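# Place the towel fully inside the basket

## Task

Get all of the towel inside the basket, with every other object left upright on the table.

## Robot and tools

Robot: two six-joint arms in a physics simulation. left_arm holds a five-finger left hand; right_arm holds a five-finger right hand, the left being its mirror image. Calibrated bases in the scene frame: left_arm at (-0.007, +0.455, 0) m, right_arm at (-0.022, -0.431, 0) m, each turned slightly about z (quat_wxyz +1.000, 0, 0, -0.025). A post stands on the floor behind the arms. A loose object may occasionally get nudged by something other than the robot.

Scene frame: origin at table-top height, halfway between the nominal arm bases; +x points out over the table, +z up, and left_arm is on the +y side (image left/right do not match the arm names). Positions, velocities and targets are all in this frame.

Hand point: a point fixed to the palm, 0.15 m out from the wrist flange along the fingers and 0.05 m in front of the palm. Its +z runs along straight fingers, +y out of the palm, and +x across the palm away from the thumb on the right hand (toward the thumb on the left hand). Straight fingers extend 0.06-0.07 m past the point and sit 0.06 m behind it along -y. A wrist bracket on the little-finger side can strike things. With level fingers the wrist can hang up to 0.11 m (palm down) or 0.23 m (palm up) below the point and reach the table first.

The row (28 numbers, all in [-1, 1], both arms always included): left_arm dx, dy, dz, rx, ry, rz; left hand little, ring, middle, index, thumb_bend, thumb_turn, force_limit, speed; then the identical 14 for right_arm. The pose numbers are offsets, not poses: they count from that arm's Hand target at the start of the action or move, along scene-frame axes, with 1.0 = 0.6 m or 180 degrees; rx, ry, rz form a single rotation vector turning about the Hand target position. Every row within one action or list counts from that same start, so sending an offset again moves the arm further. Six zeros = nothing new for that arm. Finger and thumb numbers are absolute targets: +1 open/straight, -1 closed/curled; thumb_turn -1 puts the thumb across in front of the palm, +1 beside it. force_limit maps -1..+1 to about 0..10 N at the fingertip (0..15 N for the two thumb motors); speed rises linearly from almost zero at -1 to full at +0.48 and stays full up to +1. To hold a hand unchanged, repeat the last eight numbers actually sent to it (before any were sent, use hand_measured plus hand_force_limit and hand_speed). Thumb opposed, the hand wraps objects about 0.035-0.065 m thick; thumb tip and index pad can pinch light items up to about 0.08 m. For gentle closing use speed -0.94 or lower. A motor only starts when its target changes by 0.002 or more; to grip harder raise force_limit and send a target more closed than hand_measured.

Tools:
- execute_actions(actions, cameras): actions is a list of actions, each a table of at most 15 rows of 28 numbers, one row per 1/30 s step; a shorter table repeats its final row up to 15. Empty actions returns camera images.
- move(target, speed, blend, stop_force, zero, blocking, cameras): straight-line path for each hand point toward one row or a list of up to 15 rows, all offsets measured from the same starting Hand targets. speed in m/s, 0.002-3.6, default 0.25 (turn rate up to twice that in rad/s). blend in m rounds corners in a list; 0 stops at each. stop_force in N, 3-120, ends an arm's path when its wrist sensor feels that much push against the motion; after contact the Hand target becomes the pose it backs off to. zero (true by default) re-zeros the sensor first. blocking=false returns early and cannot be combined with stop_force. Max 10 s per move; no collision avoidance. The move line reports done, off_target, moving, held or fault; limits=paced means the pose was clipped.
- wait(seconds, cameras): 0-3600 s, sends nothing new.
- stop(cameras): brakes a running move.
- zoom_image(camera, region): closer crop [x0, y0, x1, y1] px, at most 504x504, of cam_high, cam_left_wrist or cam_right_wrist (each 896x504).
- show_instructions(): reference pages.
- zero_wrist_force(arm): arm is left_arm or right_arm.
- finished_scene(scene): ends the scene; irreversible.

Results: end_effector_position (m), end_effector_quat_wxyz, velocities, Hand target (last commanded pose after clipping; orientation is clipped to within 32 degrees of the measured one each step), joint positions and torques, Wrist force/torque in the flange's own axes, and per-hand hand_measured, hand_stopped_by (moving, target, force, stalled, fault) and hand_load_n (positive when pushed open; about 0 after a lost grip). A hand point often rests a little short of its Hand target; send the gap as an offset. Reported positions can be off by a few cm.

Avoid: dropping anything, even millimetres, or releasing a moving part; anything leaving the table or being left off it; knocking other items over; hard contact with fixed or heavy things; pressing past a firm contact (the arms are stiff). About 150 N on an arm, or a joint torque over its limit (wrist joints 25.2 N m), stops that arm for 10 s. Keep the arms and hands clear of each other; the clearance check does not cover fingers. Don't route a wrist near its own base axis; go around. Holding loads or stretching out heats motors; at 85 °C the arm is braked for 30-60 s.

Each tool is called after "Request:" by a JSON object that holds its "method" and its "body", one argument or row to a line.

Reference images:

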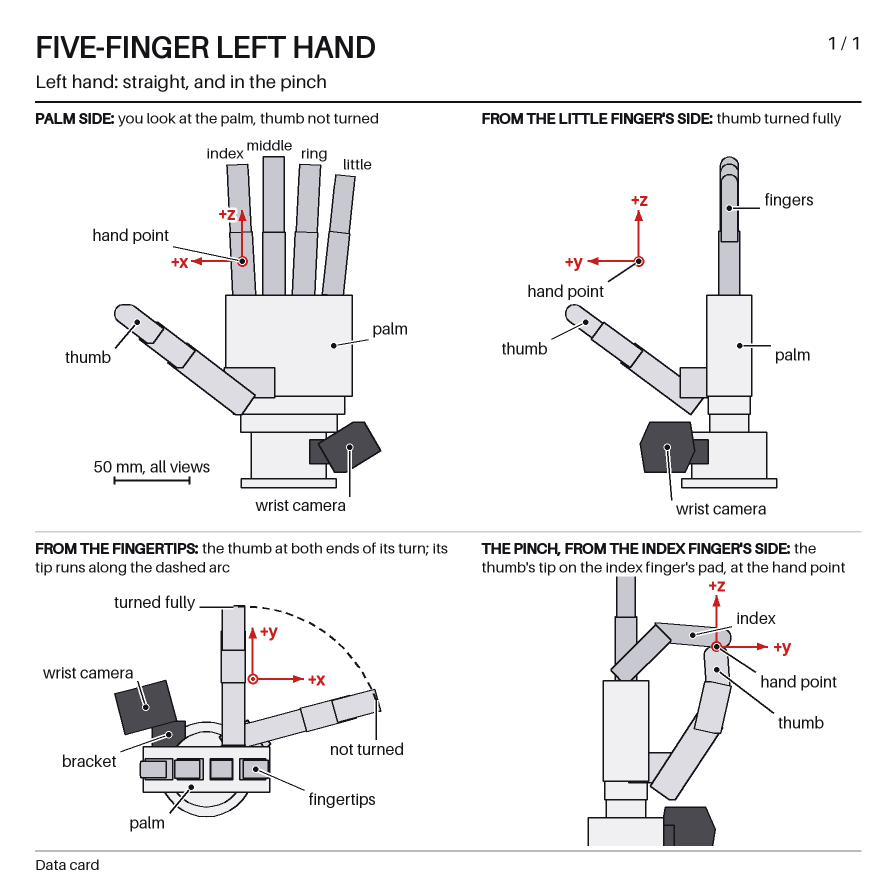

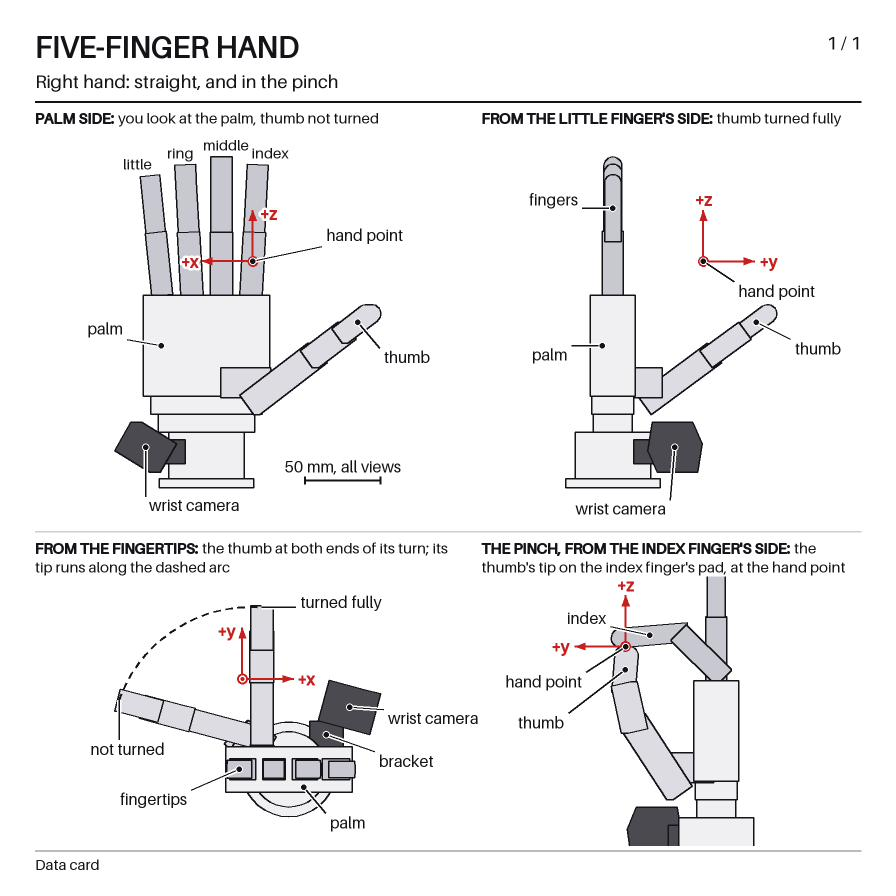

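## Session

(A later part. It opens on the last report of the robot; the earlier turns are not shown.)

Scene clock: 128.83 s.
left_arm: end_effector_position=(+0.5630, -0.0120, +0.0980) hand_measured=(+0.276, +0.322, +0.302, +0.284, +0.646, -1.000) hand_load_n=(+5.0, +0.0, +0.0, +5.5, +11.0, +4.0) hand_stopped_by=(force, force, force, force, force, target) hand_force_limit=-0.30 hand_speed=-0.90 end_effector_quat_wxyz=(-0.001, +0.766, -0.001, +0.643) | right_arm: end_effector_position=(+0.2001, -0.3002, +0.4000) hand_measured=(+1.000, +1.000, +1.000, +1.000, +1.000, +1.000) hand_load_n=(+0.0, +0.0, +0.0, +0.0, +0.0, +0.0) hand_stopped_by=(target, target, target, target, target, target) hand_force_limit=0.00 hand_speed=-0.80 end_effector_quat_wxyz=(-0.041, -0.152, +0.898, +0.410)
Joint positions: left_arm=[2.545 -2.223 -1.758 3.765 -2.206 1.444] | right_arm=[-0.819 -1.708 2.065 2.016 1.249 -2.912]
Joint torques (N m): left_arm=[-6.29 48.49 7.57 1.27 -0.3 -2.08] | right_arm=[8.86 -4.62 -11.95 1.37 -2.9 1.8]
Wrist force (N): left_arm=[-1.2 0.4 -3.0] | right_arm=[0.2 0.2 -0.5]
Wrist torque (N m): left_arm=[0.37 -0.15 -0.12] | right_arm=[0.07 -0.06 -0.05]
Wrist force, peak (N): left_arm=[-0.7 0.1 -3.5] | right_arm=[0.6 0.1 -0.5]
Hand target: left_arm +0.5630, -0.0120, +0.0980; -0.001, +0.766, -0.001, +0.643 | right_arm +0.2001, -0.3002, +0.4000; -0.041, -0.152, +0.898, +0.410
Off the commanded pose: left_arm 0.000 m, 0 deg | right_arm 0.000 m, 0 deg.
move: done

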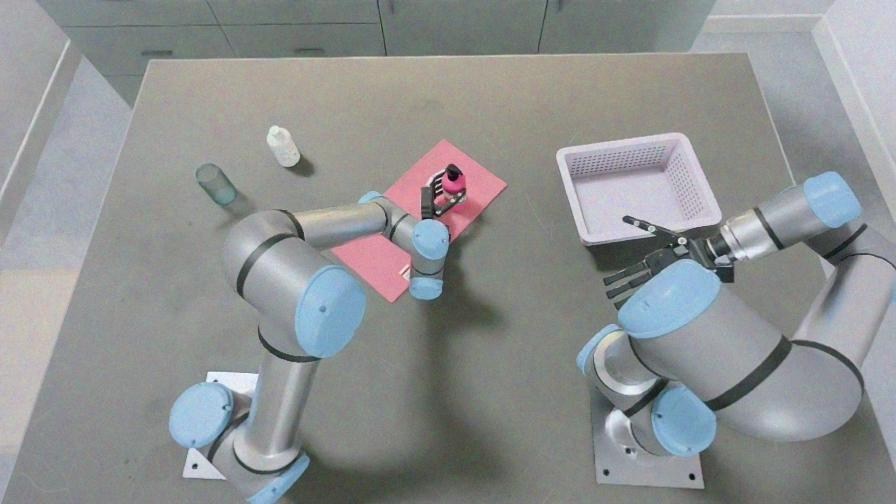

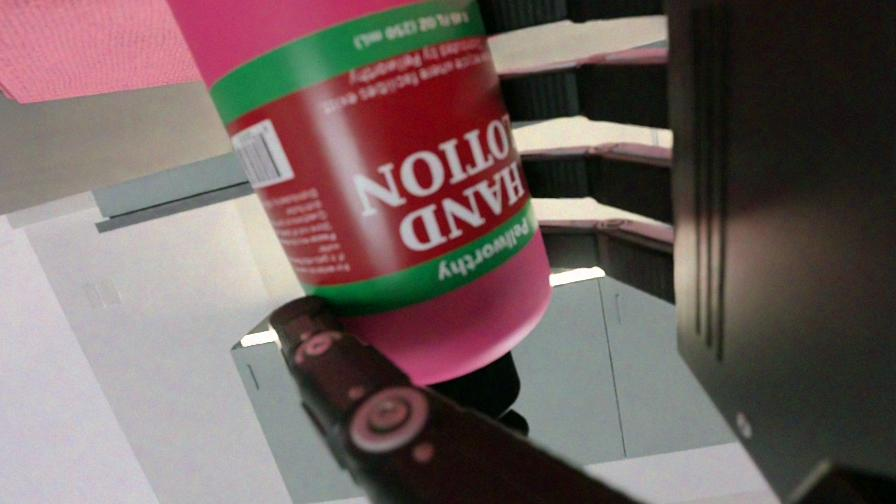

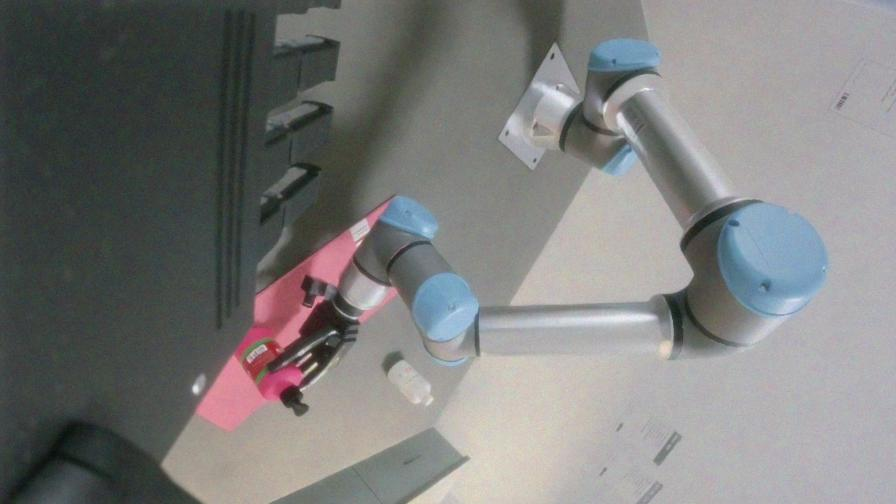

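Request:
{"method": "move", "body": {
  "target": [0,0,0,0,0,0,-0.6,-0.7,-0.7,-0.6,-0.6,-1,-0.5,-0.94,0,0,0,0,0,0,1,1,1,1,1,1,0,-0.8],
  "cameras": []
}}

Request:
{"method": "move", "body": {
  "target": [0,0,0.05,0,0,0,-0.6,-0.7,-0.7,-0.6,-0.6,-1,-0.5,-0.94,0,0,0,0,0,0,1,1,1,1,1,1,0,-0.8],
  "cameras": ["all"],
  "speed": 0.03
}}

Request:
{"method": "zoom_image", "body": {
  "camera": "cam_high",
  "region": [300, 100, 552, 300]
}}

Scene clock: 129.93 s.
left_arm: end_effector_position=(+0.5630, -0.0120, +0.0980) hand_measured=(+0.276, +0.300, +0.294, +0.284, +0.646, -1.000) hand_load_n=(+2.5, +2.5, +2.5, +4.0, +12.5, +4.0) hand_stopped_by=(force, force, force, force, force, target) hand_force_limit=-0.50 hand_speed=-0.94 end_effector_quat_wxyz=(-0.001, +0.766, -0.001, +0.643) | right_arm: end_effector_position=(+0.2001, -0.3002, +0.4000) hand_measured=(+1.000, +1.000, +1.000, +1.000, +1.000, +1.000) hand_load_n=(+0.0, +0.0, +0.0, +0.0, -0.5, +0.0) hand_stopped_by=(target, target, target, target, target, target) hand_force_limit=0.00 hand_speed=-0.80 end_effector_quat_wxyz=(-0.041, -0.152, +0.898, +0.410)
Joint positions: left_arm=[2.545 -2.223 -1.758 3.765 -2.206 1.444] | right_arm=[-0.819 -1.708 2.065 2.016 1.249 -2.912]
Joint torques (N m): left_arm=[-5.82 48.67 8.25 0.97 0.21 -2.08] | right_arm=[8.59 -4.35 -12.19 1.32 -3.03 1.83]
Wrist force (N): left_arm=[-1.0 0.2 -3.2] | right_arm=[0.3 0.2 -0.4]
Wrist torque (N m): left_arm=[0.36 -0.17 -0.11] | right_arm=[0.05 -0.07 -0.04]
Wrist force, peak (N): left_arm=[-1.0 0.3 -3.3] | right_arm=[0.4 0.2 -0.6]
Hand target: left_arm +0.5630, -0.0120, +0.0980; -0.001, +0.766, -0.001, +0.643 | right_arm +0.2001, -0.3002, +0.4000; -0.041, -0.152, +0.898, +0.410
Off the commanded pose: left_arm 0.000 m, 0 deg | right_arm 0.000 m, 0 deg.
move: done

Scene clock: 131.20 s.
left_arm: end_effector_position=(+0.5630, -0.0120, +0.1282) hand_measured=(+0.276, +0.300, +0.294, +0.284, +0.646, -1.000) hand_load_n=(+2.5, +2.5, +3.0, +3.5, +12.5, +4.0) hand_stopped_by=(force, force, force, force, force, target) hand_force_limit=-0.50 hand_speed=-0.94 end_effector_quat_wxyz=(-0.001, +0.766, -0.001, +0.643) | right_arm: end_effector_position=(+0.2001, -0.3002, +0.4000) hand_measured=(+1.000, +1.000, +1.000, +1.000, +1.000, +1.000) hand_load_n=(+0.0, +0.0, +0.0, +0.0, +0.0, +0.0) hand_stopped_by=(target, target, target, target, target, target) hand_force_limit=0.00 hand_speed=-0.80 end_effector_quat_wxyz=(-0.041, -0.152, +0.898, +0.410)
Joint positions: left_arm=[2.545 -2.171 -1.746 3.702 -2.206 1.444] | right_arm=[-0.819 -1.708 2.065 2.016 1.249 -2.912]
Joint torques (N m): left_arm=[-4.45 29.55 17.71 2.44 0.86 0.36] | right_arm=[8.11 -4.33 -12.34 1.3 -2.95 1.88]
Wrist force (N): left_arm=[-1.3 0.4 -2.6] | right_arm=[0.5 -0.1 -0.4]
Wrist torque (N m): left_arm=[0.38 -0.12 -0.12] | right_arm=[0.01 -0.10 -0.04]
Wrist force, peak (N): left_arm=[-1.4 0.1 -3.2] | right_arm=[0.6 0.3 -0.5]
Hand target: left_arm +0.5630, -0.0120, +0.1280; -0.001, +0.766, -0.001, +0.643 | right_arm +0.2001, -0.3002, +0.4000; -0.041, -0.152, +0.898, +0.410
Off the commanded pose: left_arm 0.000 m, 0 deg | right_arm 0.000 m, 0 deg.
move: done

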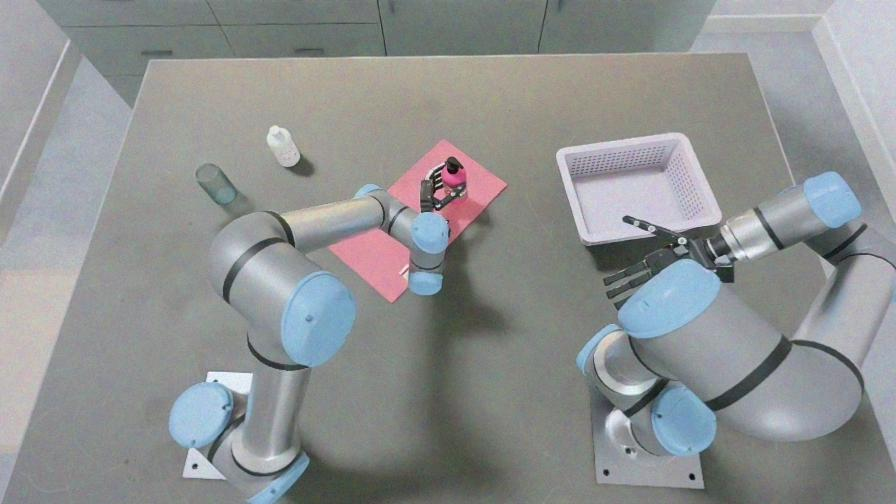

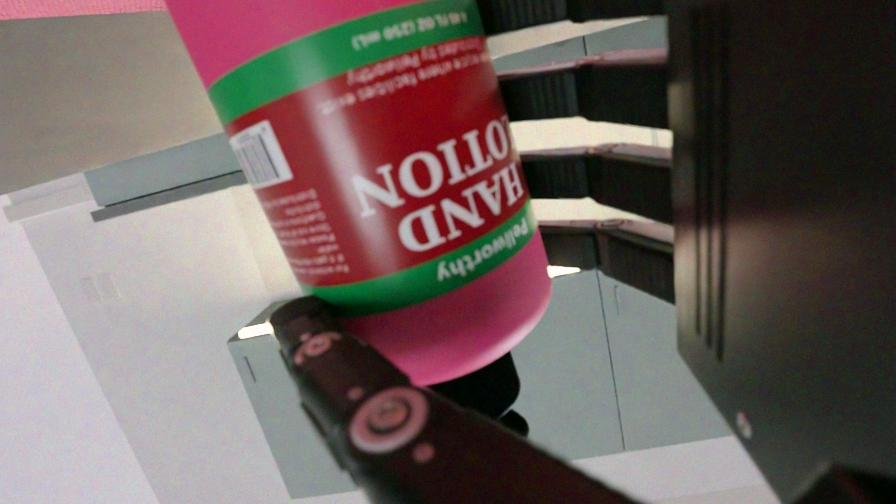

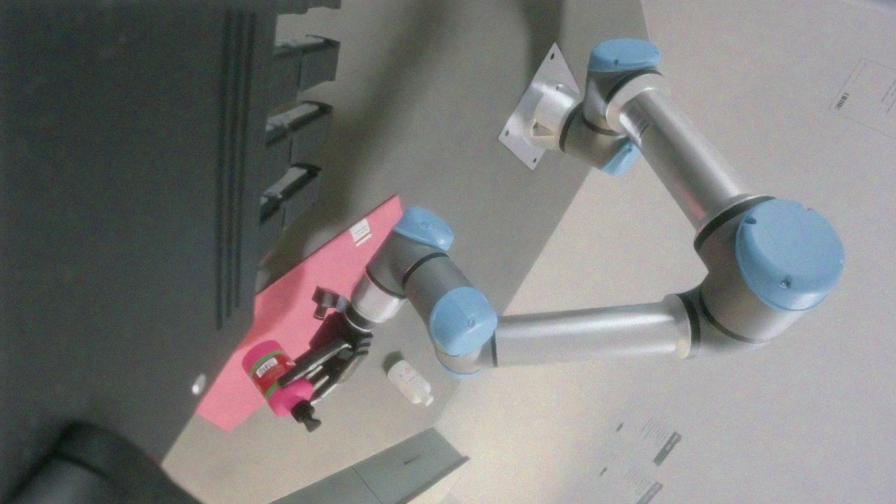

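Scaled by 2.000 from the camera's image (finer frame: 1280x720).

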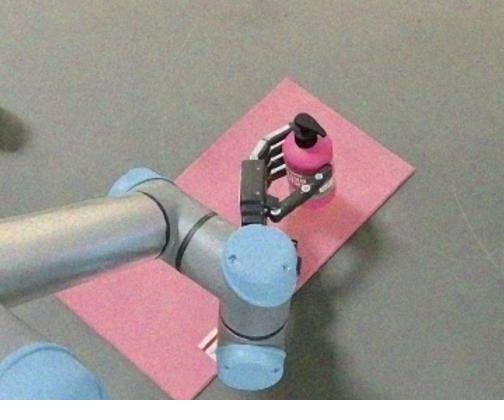

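Request:
{"method": "move", "body": {
  "target": [
    [0,0,0.117,0,0,0,-0.6,-0.7,-0.7,-0.6,-0.6,-1,-0.5,-0.94,0,0,0,0,0,0,1,1,1,1,1,1,0,-0.8],
    [0.095,0.47,0.117,0,0,0,-0.6,-0.7,-0.7,-0.6,-0.6,-1,-0.5,-0.94,0,0,0,0,0,0,1,1,1,1,1,1,0,-0.8],
    [0.095,0.47,-0.027,0,0,0,-0.6,-0.7,-0.7,-0.6,-0.6,-1,-0.5,-0.94,0,0,0,0,0,0,1,1,1,1,1,1,0,-0.8]
  ],
  "cameras": ["all"],
  "speed": [0.1,0.15,0.1],
  "blend": [0.03,0.03,0]
}}

Request:
{"method": "move", "body": {
  "target": [0,0,-0.045,0,0,0,-0.6,-0.7,-0.7,-0.6,-0.6,-1,-0.5,-0.94,0,0,0,0,0,0,1,1,1,1,1,1,0,-0.8],
  "cameras": ["all"],
  "speed": 0.01,
  "stop_force": 4
}}

Scene clock: 136.30 s.
left_arm: end_effector_position=(+0.6199, +0.2700, +0.1117) hand_measured=(+0.276, +0.300, +0.294, +0.284, +0.646, -1.000) hand_load_n=(+2.5, +2.5, +2.5, +4.0, +12.5, +4.0) hand_stopped_by=(force, force, force, force, force, target) hand_force_limit=-0.50 hand_speed=-0.94 end_effector_quat_wxyz=(-0.001, +0.766, -0.001, +0.643) | right_arm: end_effector_position=(+0.2001, -0.3002, +0.4000) hand_measured=(+1.000, +1.000, +1.000, +1.000, +1.000, +1.000) hand_load_n=(+0.0, +0.0, +0.0, +0.0, +0.0, +0.0) hand_stopped_by=(target, target, target, target, target, target) hand_force_limit=0.00 hand_speed=-0.80 end_effector_quat_wxyz=(-0.041, -0.152, +0.898, +0.410)
Joint positions: left_arm=[3.215 -1.991 -2.139 3.957 -1.549 1.577] | right_arm=[-0.819 -1.708 2.065 2.016 1.249 -2.912]
Joint torques (N m): left_arm=[-5.59 28.79 25.16 1.6 -1.45 -2.12] | right_arm=[8.8 -4.48 -12.09 1.36 -2.99 1.76]
Wrist force (N): left_arm=[-0.9 0.2 -2.5] | right_arm=[0.5 0.1 -0.5]
Wrist torque (N m): left_arm=[0.31 -0.16 -0.05] | right_arm=[0.05 -0.10 -0.03]
Wrist force, peak (N): left_arm=[-2.4 -0.3 -3.1] | right_arm=[0.5 0.3 -0.6]
Hand target: left_arm +0.6200, +0.2700, +0.1118; -0.001, +0.766, -0.001, +0.643 | right_arm +0.2001, -0.3002, +0.4000; -0.041, -0.152, +0.898, +0.410
Off the commanded pose: left_arm 0.000 m, 0 deg | right_arm 0.000 m, 0 deg.
move: done

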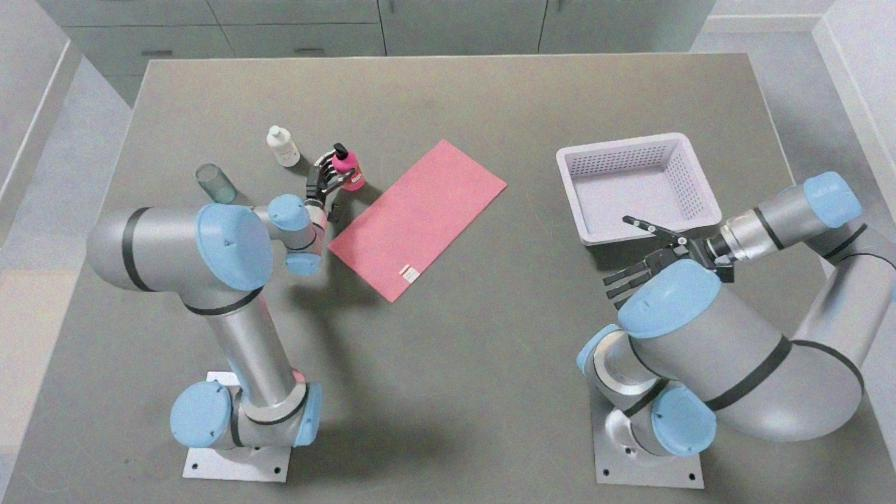

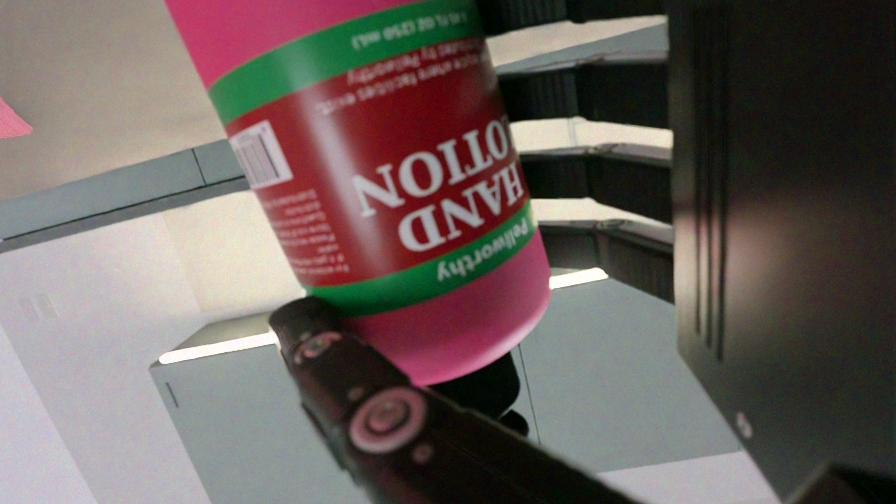

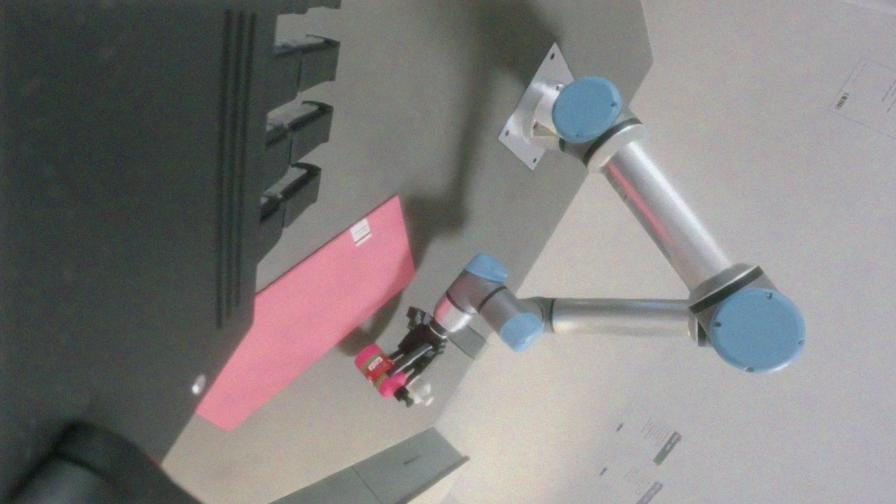

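Scene clock: 139.53 s.
left_arm: end_effector_position=(+0.6200, +0.2700, +0.0925) hand_measured=(+0.276, +0.300, +0.294, +0.284, +0.646, -1.000) hand_load_n=(+2.5, +2.0, +2.5, +3.5, +12.5, +5.0) hand_stopped_by=(force, force, force, force, force, target) hand_force_limit=-0.50 hand_speed=-0.94 end_effector_quat_wxyz=(-0.001, +0.766, -0.001, +0.643) | right_arm: end_effector_position=(+0.2001, -0.3002, +0.4000) hand_measured=(+1.000, +1.000, +1.000, +1.000, +1.000, +1.000) hand_load_n=(+0.0, +0.0, +0.0, +0.0, +0.0, +0.0) hand_stopped_by=(target, target, target, target, target, target) hand_force_limit=0.00 hand_speed=-0.80 end_effector_quat_wxyz=(-0.041, -0.152, +0.898, +0.410)
Joint positions: left_arm=[3.215 -2.037 -2.146 4.01 -1.549 1.577] | right_arm=[-0.819 -1.708 2.065 2.016 1.249 -2.912]
Joint torques (N m): left_arm=[-1.06 38.09 19.39 0.91 -1.48 -1.7] | right_arm=[8.37 -4.17 -11.28 1.3 -3.05 1.88]
Wrist force (N): left_arm=[2.7 -0.2 -3.3] | right_arm=[0.4 0.1 -0.6]
Wrist torque (N m): left_arm=[0.27 -0.12 -0.03] | right_arm=[0.04 -0.09 -0.04]
Wrist force, peak (N): left_arm=[6.8 0.1 -4.5] | right_arm=[0.7 0.0 -0.5]
Hand target: left_arm +0.6200, +0.2700, +0.0925; -0.001, +0.766, -0.001, +0.643 (not the last commanded pose) | right_arm +0.2001, -0.3002, +0.4000; -0.041, -0.152, +0.898, +0.410
Off the commanded pose: left_arm 0.008 m, 0 deg | right_arm 0.000 m, 0 deg.
move: contact (left_arm)

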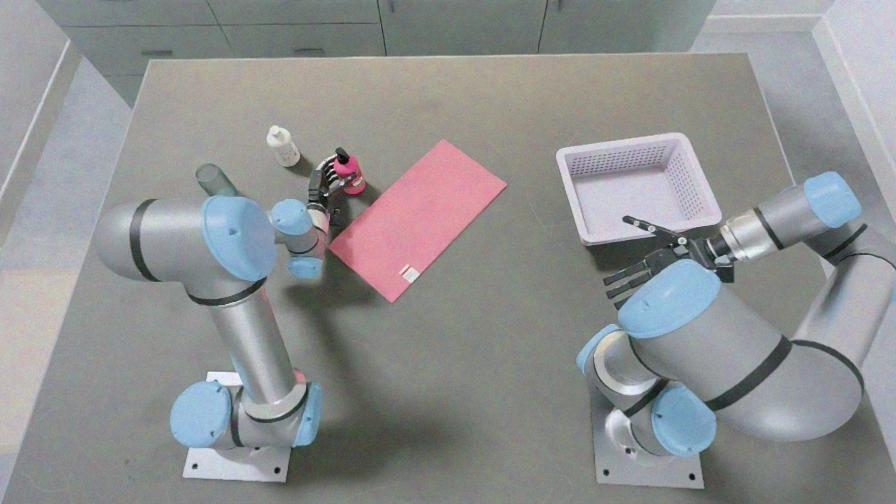

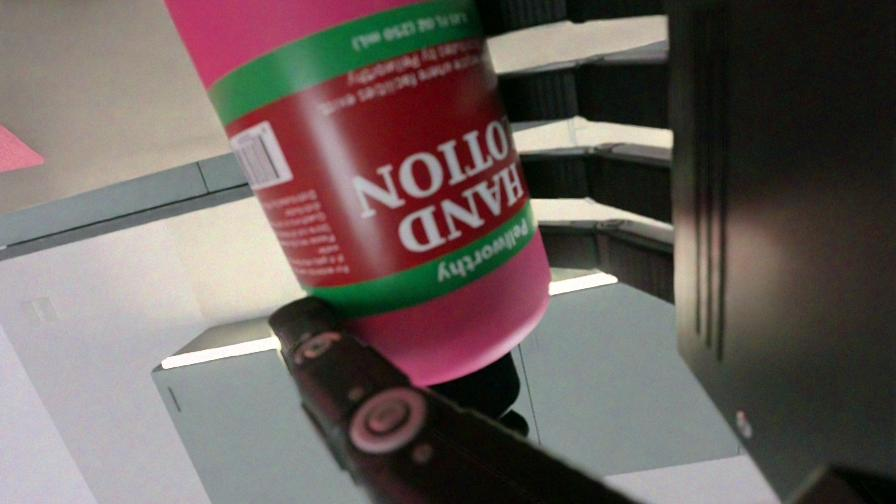

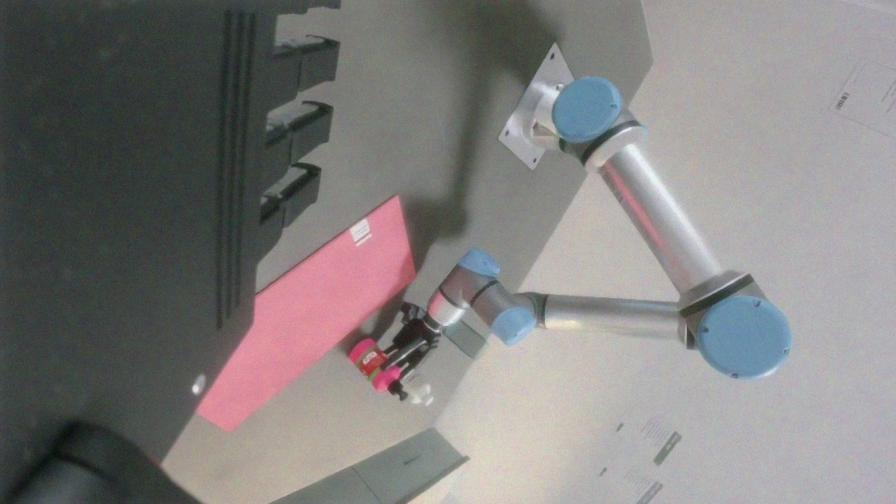

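Request:
{"method": "move", "body": {
  "target": [0,0,0,0,0,0,1,1,1,1,1,-1,0,-0.9,0,0,0,0,0,0,1,1,1,1,1,1,0,-0.8],
  "cameras": ["all"]
}}

Request:
{"method": "zoom_image", "body": {
  "camera": "cam_high",
  "region": [200, 80, 452, 280]
}}

Scene clock: 143.00 s.
left_arm: end_effector_position=(+0.6200, +0.2700, +0.0925) hand_measured=(+1.000, +1.000, +1.000, +1.000, +1.000, -1.000) hand_load_n=(+0.0, +0.0, +0.0, +0.0, +0.0, +0.0) hand_stopped_by=(target, target, target, target, target, target) hand_force_limit=0.00 hand_speed=-0.90 end_effector_quat_wxyz=(-0.001, +0.766, -0.001, +0.643) | right_arm: end_effector_position=(+0.2001, -0.3002, +0.4000) hand_measured=(+1.000, +1.000, +1.000, +1.000, +1.000, +1.000) hand_load_n=(+0.0, +0.0, +0.0, +0.0, +0.0, +0.0) hand_stopped_by=(target, target, target, target, target, target) hand_force_limit=0.00 hand_speed=-0.80 end_effector_quat_wxyz=(-0.041, -0.152, +0.898, +0.410)
Joint positions: left_arm=[3.215 -2.037 -2.146 4.01 -1.549 1.577] | right_arm=[-0.819 -1.708 2.065 2.016 1.249 -2.912]
Joint torques (N m): left_arm=[-0.97 32.8 20.29 0.83 -1.22 -1.59] | right_arm=[8.23 -4.08 -11.82 1.34 -2.99 1.9]
Wrist force (N): left_arm=[-0.9 0.0 -2.6] | right_arm=[0.3 -0.1 -0.5]
Wrist torque (N m): left_arm=[0.28 -0.10 -0.08] | right_arm=[0.01 -0.07 -0.05]
Wrist force, peak (N): left_arm=[2.9 1.4 -4.1] | right_arm=[0.4 0.3 -0.7]
Hand target: left_arm +0.6200, +0.2700, +0.0925; -0.001, +0.766, -0.001, +0.643 | right_arm +0.2001, -0.3002, +0.4000; -0.041, -0.152, +0.898, +0.410
Off the commanded pose: left_arm 0.000 m, 0 deg | right_arm 0.000 m, 0 deg.
move: done

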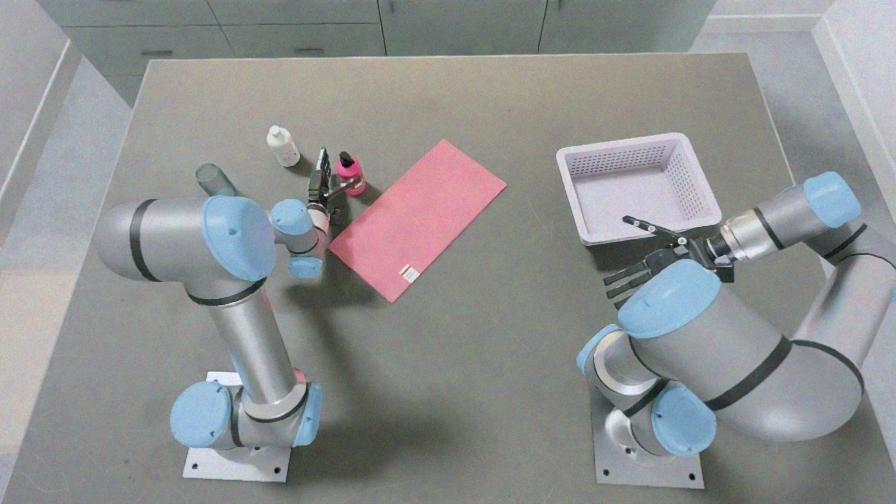

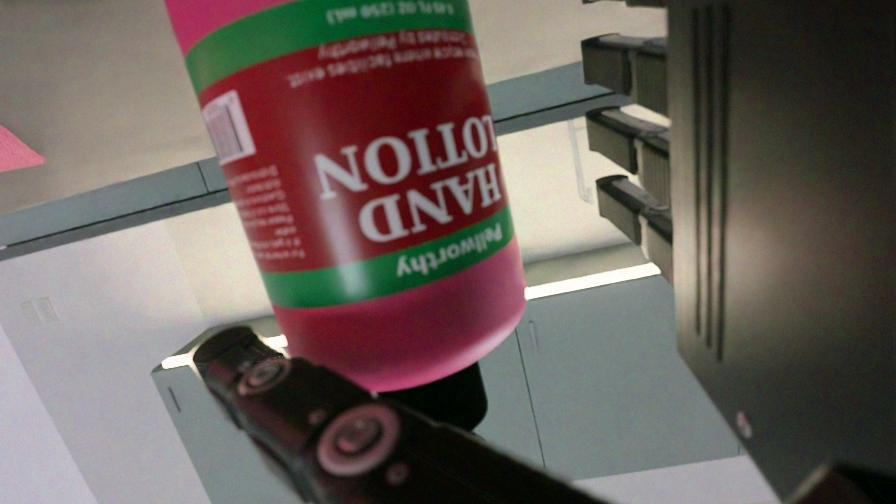

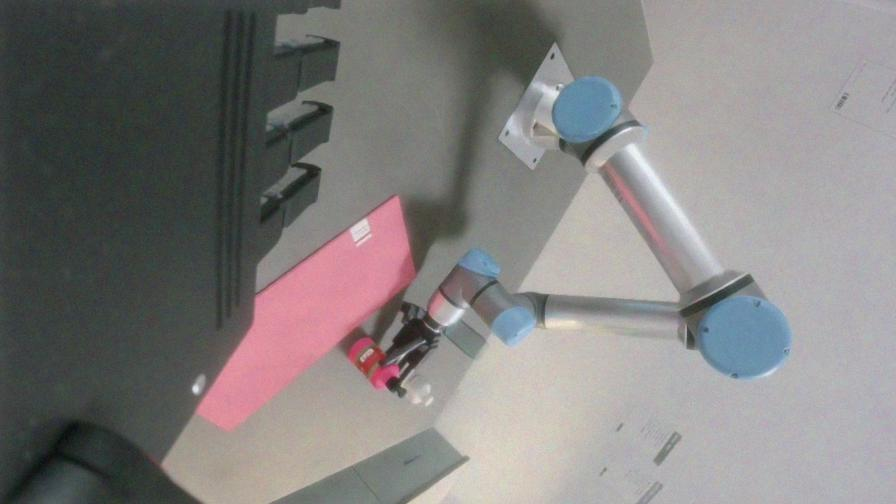

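Scaled by 2.000 from the camera's image (finer frame: 1280x720).

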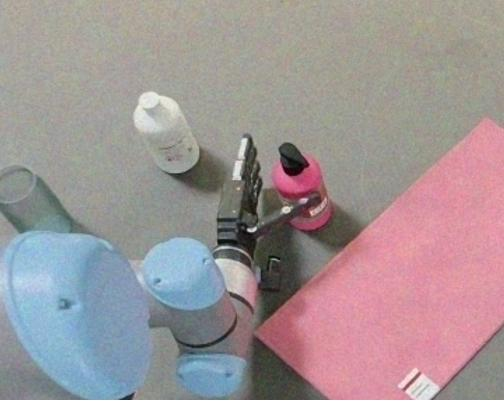

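Request:
{"method": "move", "body": {
  "target": [
    [0,-0.025,0,0,0,0,1,1,1,1,1,-1,0,-0.9,0,0,0,0,0,0,1,1,1,1,1,1,0,-0.8],
    [-0.2,-0.025,0,0,0,0,1,1,1,1,1,-1,0,-0.9,0,0,0,0,0,0,1,1,1,1,1,1,0,-0.8]
  ],
  "cameras": ["all"],
  "speed": 0.05,
  "stop_force": 4
}}

Request:
{"method": "zoom_image", "body": {
  "camera": "cam_high",
  "region": [200, 80, 452, 280]
}}

Scene clock: 147.23 s.
left_arm: end_effector_position=(+0.5000, +0.2550, +0.0925) hand_measured=(+1.000, +1.000, +1.000, +1.000, +1.000, -1.000) hand_load_n=(+0.0, -0.5, +0.0, +0.0, +0.0, +0.0) hand_stopped_by=(target, target, target, target, target, target) hand_force_limit=0.00 hand_speed=-0.90 end_effector_quat_wxyz=(-0.001, +0.766, -0.001, +0.643) | right_arm: end_effector_position=(+0.2001, -0.3002, +0.4000) hand_measured=(+1.000, +1.000, +1.000, +1.000, +1.000, +1.000) hand_load_n=(+0.0, +0.5, +0.0, +0.0, +0.0, +0.0) hand_stopped_by=(target, target, target, target, target, target) hand_force_limit=0.00 hand_speed=-0.80 end_effector_quat_wxyz=(-0.041, -0.152, +0.898, +0.410)
Joint positions: left_arm=[3.166 -1.879 -2.451 4.156 -1.596 1.569] | right_arm=[-0.819 -1.708 2.065 2.016 1.249 -2.912]
Joint torques (N m): left_arm=[8.04 10.94 20.49 -0.25 1.2 -1.75] | right_arm=[8.67 -4.22 -11.31 1.35 -2.9 1.67]
Wrist force (N): left_arm=[-1.0 0.5 -2.3] | right_arm=[0.4 -0.1 -0.5]
Wrist torque (N m): left_arm=[0.34 -0.05 -0.05] | right_arm=[0.01 -0.09 -0.05]
Wrist force, peak (N): left_arm=[-1.2 0.0 -3.3] | right_arm=[0.4 0.3 -0.7]
Hand target: left_arm +0.5000, +0.2550, +0.0925; -0.001, +0.766, -0.001, +0.643 | right_arm +0.2001, -0.3002, +0.4000; -0.041, -0.152, +0.898, +0.410
Off the commanded pose: left_arm 0.000 m, 0 deg | right_arm 0.000 m, 0 deg.
move: done

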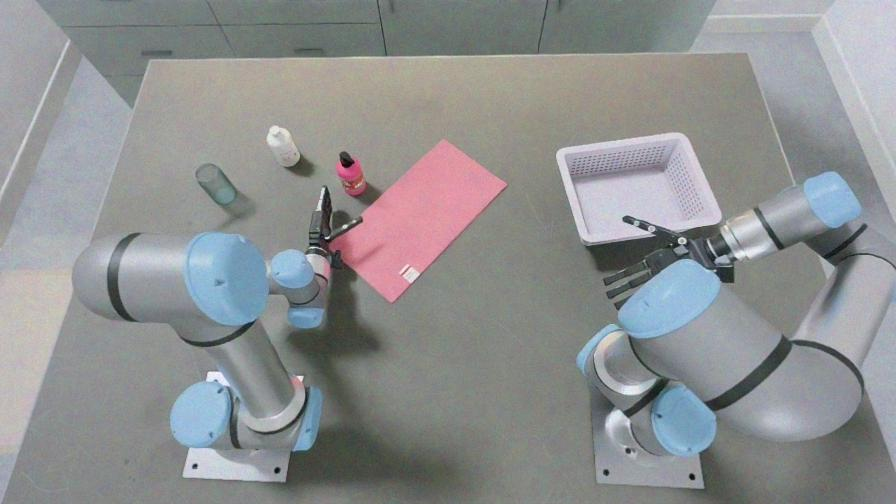

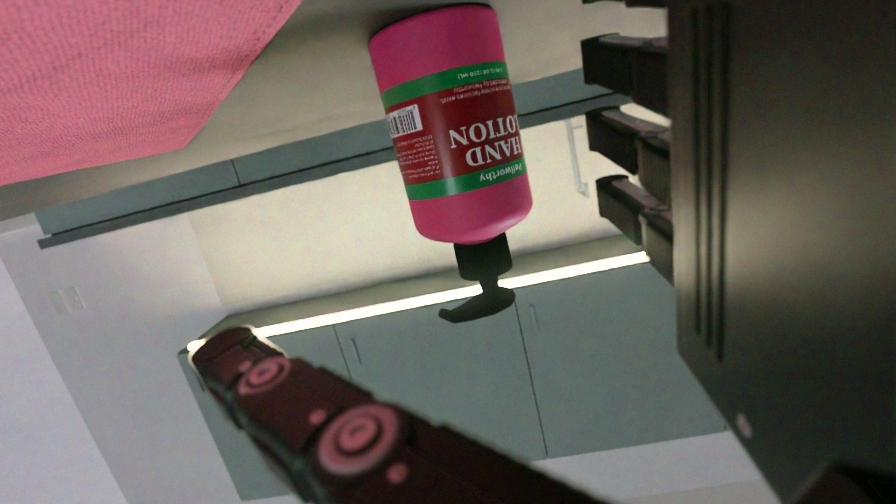

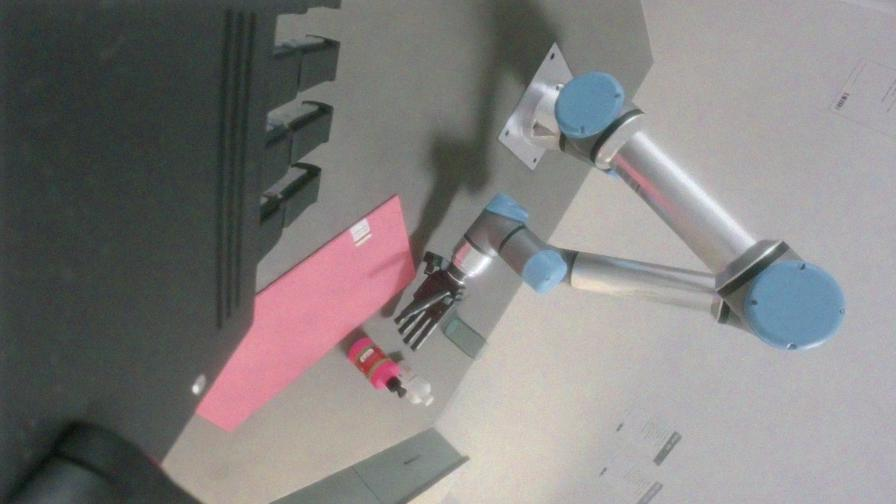

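Scaled by 2.000 from the camera's image (finer frame: 1280x720).

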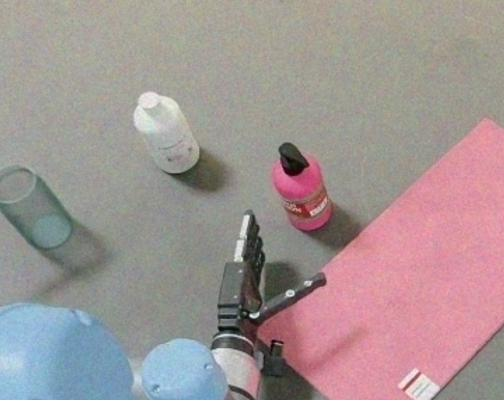

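Request:
{"method": "move", "body": {
  "target": [
    [0,0,0.35,0,0,0,1,1,1,1,1,-1,0,-0.6,0,0,0,0,0,0,1,1,1,1,1,1,0,-0.8],
    [0,0.17,0.45,0,0,0,1,1,1,1,1,-1,0,-0.6,0.467,0.45,-0.2,-0.162,-0.611,0.439,1,1,1,1,1,1,0,-0.8]
  ],
  "cameras": ["all"],
  "speed": [0.15,0.2],
  "blend": [0.03,0]
}}

Scene clock: 161.33 s.
left_arm: end_effector_position=(+0.5000, +0.3570, +0.3627) hand_measured=(+1.000, +1.000, +1.000, +1.000, +1.000, -1.000) hand_load_n=(+0.0, +0.0, +0.0, +0.0, +0.0, +0.0) hand_stopped_by=(target, target, target, target, target, target) hand_force_limit=0.00 hand_speed=-0.60 end_effector_quat_wxyz=(-0.001, +0.765, -0.001, +0.643) | right_arm: end_effector_position=(+0.4803, -0.0302, +0.2800) hand_measured=(+1.000, +1.000, +1.000, +1.000, +1.000, +1.000) hand_load_n=(+0.0, +0.0, +0.0, -0.5, +0.0, +0.0) hand_stopped_by=(target, target, target, target, target, target) hand_force_limit=0.00 hand_speed=-0.80 end_effector_quat_wxyz=(-0.404, +0.830, -0.348, +0.166)
Joint positions: left_arm=[3.589 -1.228 -2.143 3.184 -1.181 1.645] | right_arm=[0.349 -1.221 1.235 0.714 1.196 -3.449]
Joint torques (N m): left_arm=[-6.21 4.37 16.6 2.46 -1.41 -0.01] | right_arm=[-8.43 -39.13 -13.98 0.08 -2.66 0.01]
Wrist force (N): left_arm=[-1.3 -0.4 -2.6] | right_arm=[0.2 2.2 0.2]
Wrist torque (N m): left_arm=[0.21 -0.05 -0.08] | right_arm=[0.27 -0.07 -0.13]
Wrist force, peak (N): left_arm=[-0.6 -0.5 -3.3] | right_arm=[-0.3 2.5 0.4]
Hand target: left_arm +0.5000, +0.3570, +0.3625; -0.001, +0.766, -0.001, +0.643 | right_arm +0.4803, -0.0302, +0.2800; -0.404, +0.830, -0.348, +0.166
Off the commanded pose: left_arm 0.000 m, 0 deg | right_arm 0.000 m, 0 deg.
move: done

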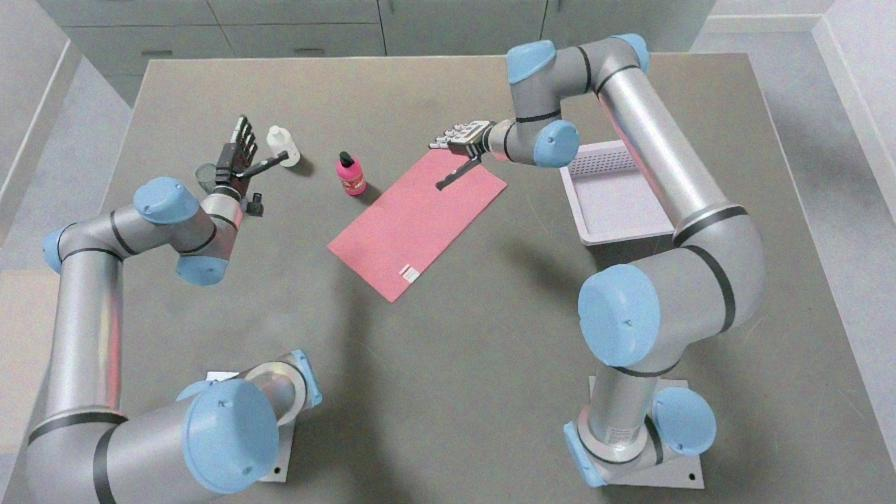

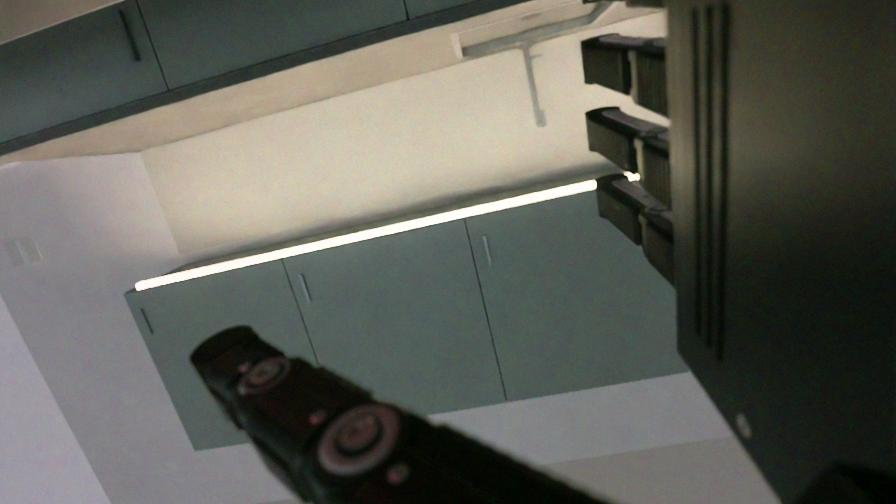

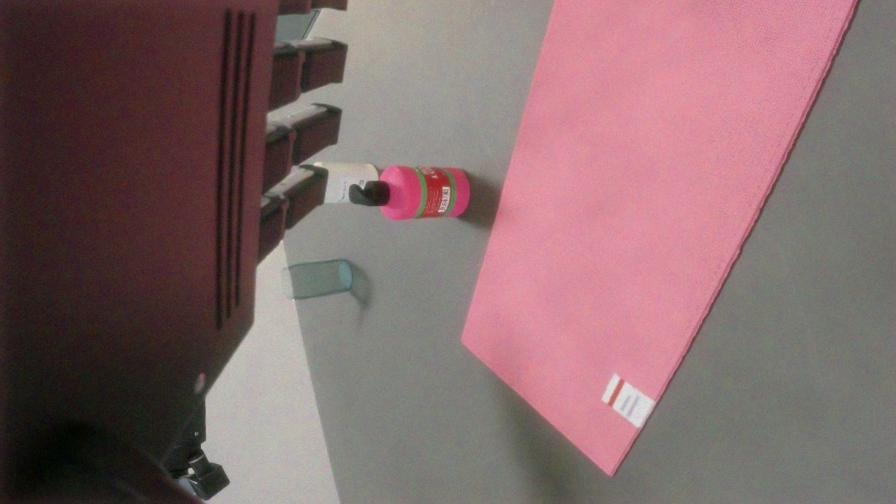

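Request:
{"method": "zoom_image", "body": {
  "camera": "cam_right_wrist",
  "region": [440, 200, 860, 490]
}}

Request:
{"method": "zoom_image", "body": {
  "camera": "cam_high",
  "region": [320, 100, 572, 310]
}}

Scaled by 1.200 from the camera's image (finer frame: 1280x720).

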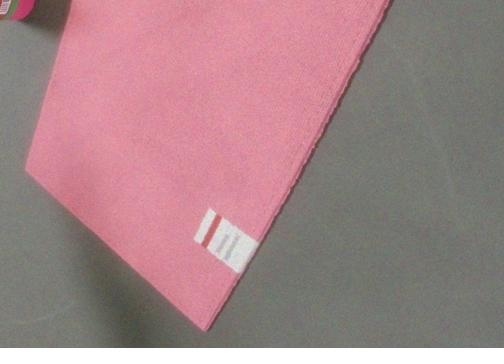

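Scaled by 2.000 from the camera's image (finer frame: 1280x720).

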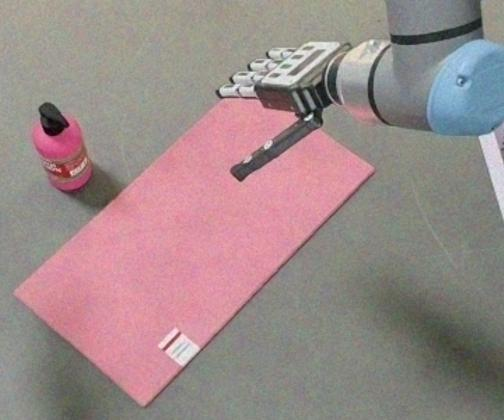

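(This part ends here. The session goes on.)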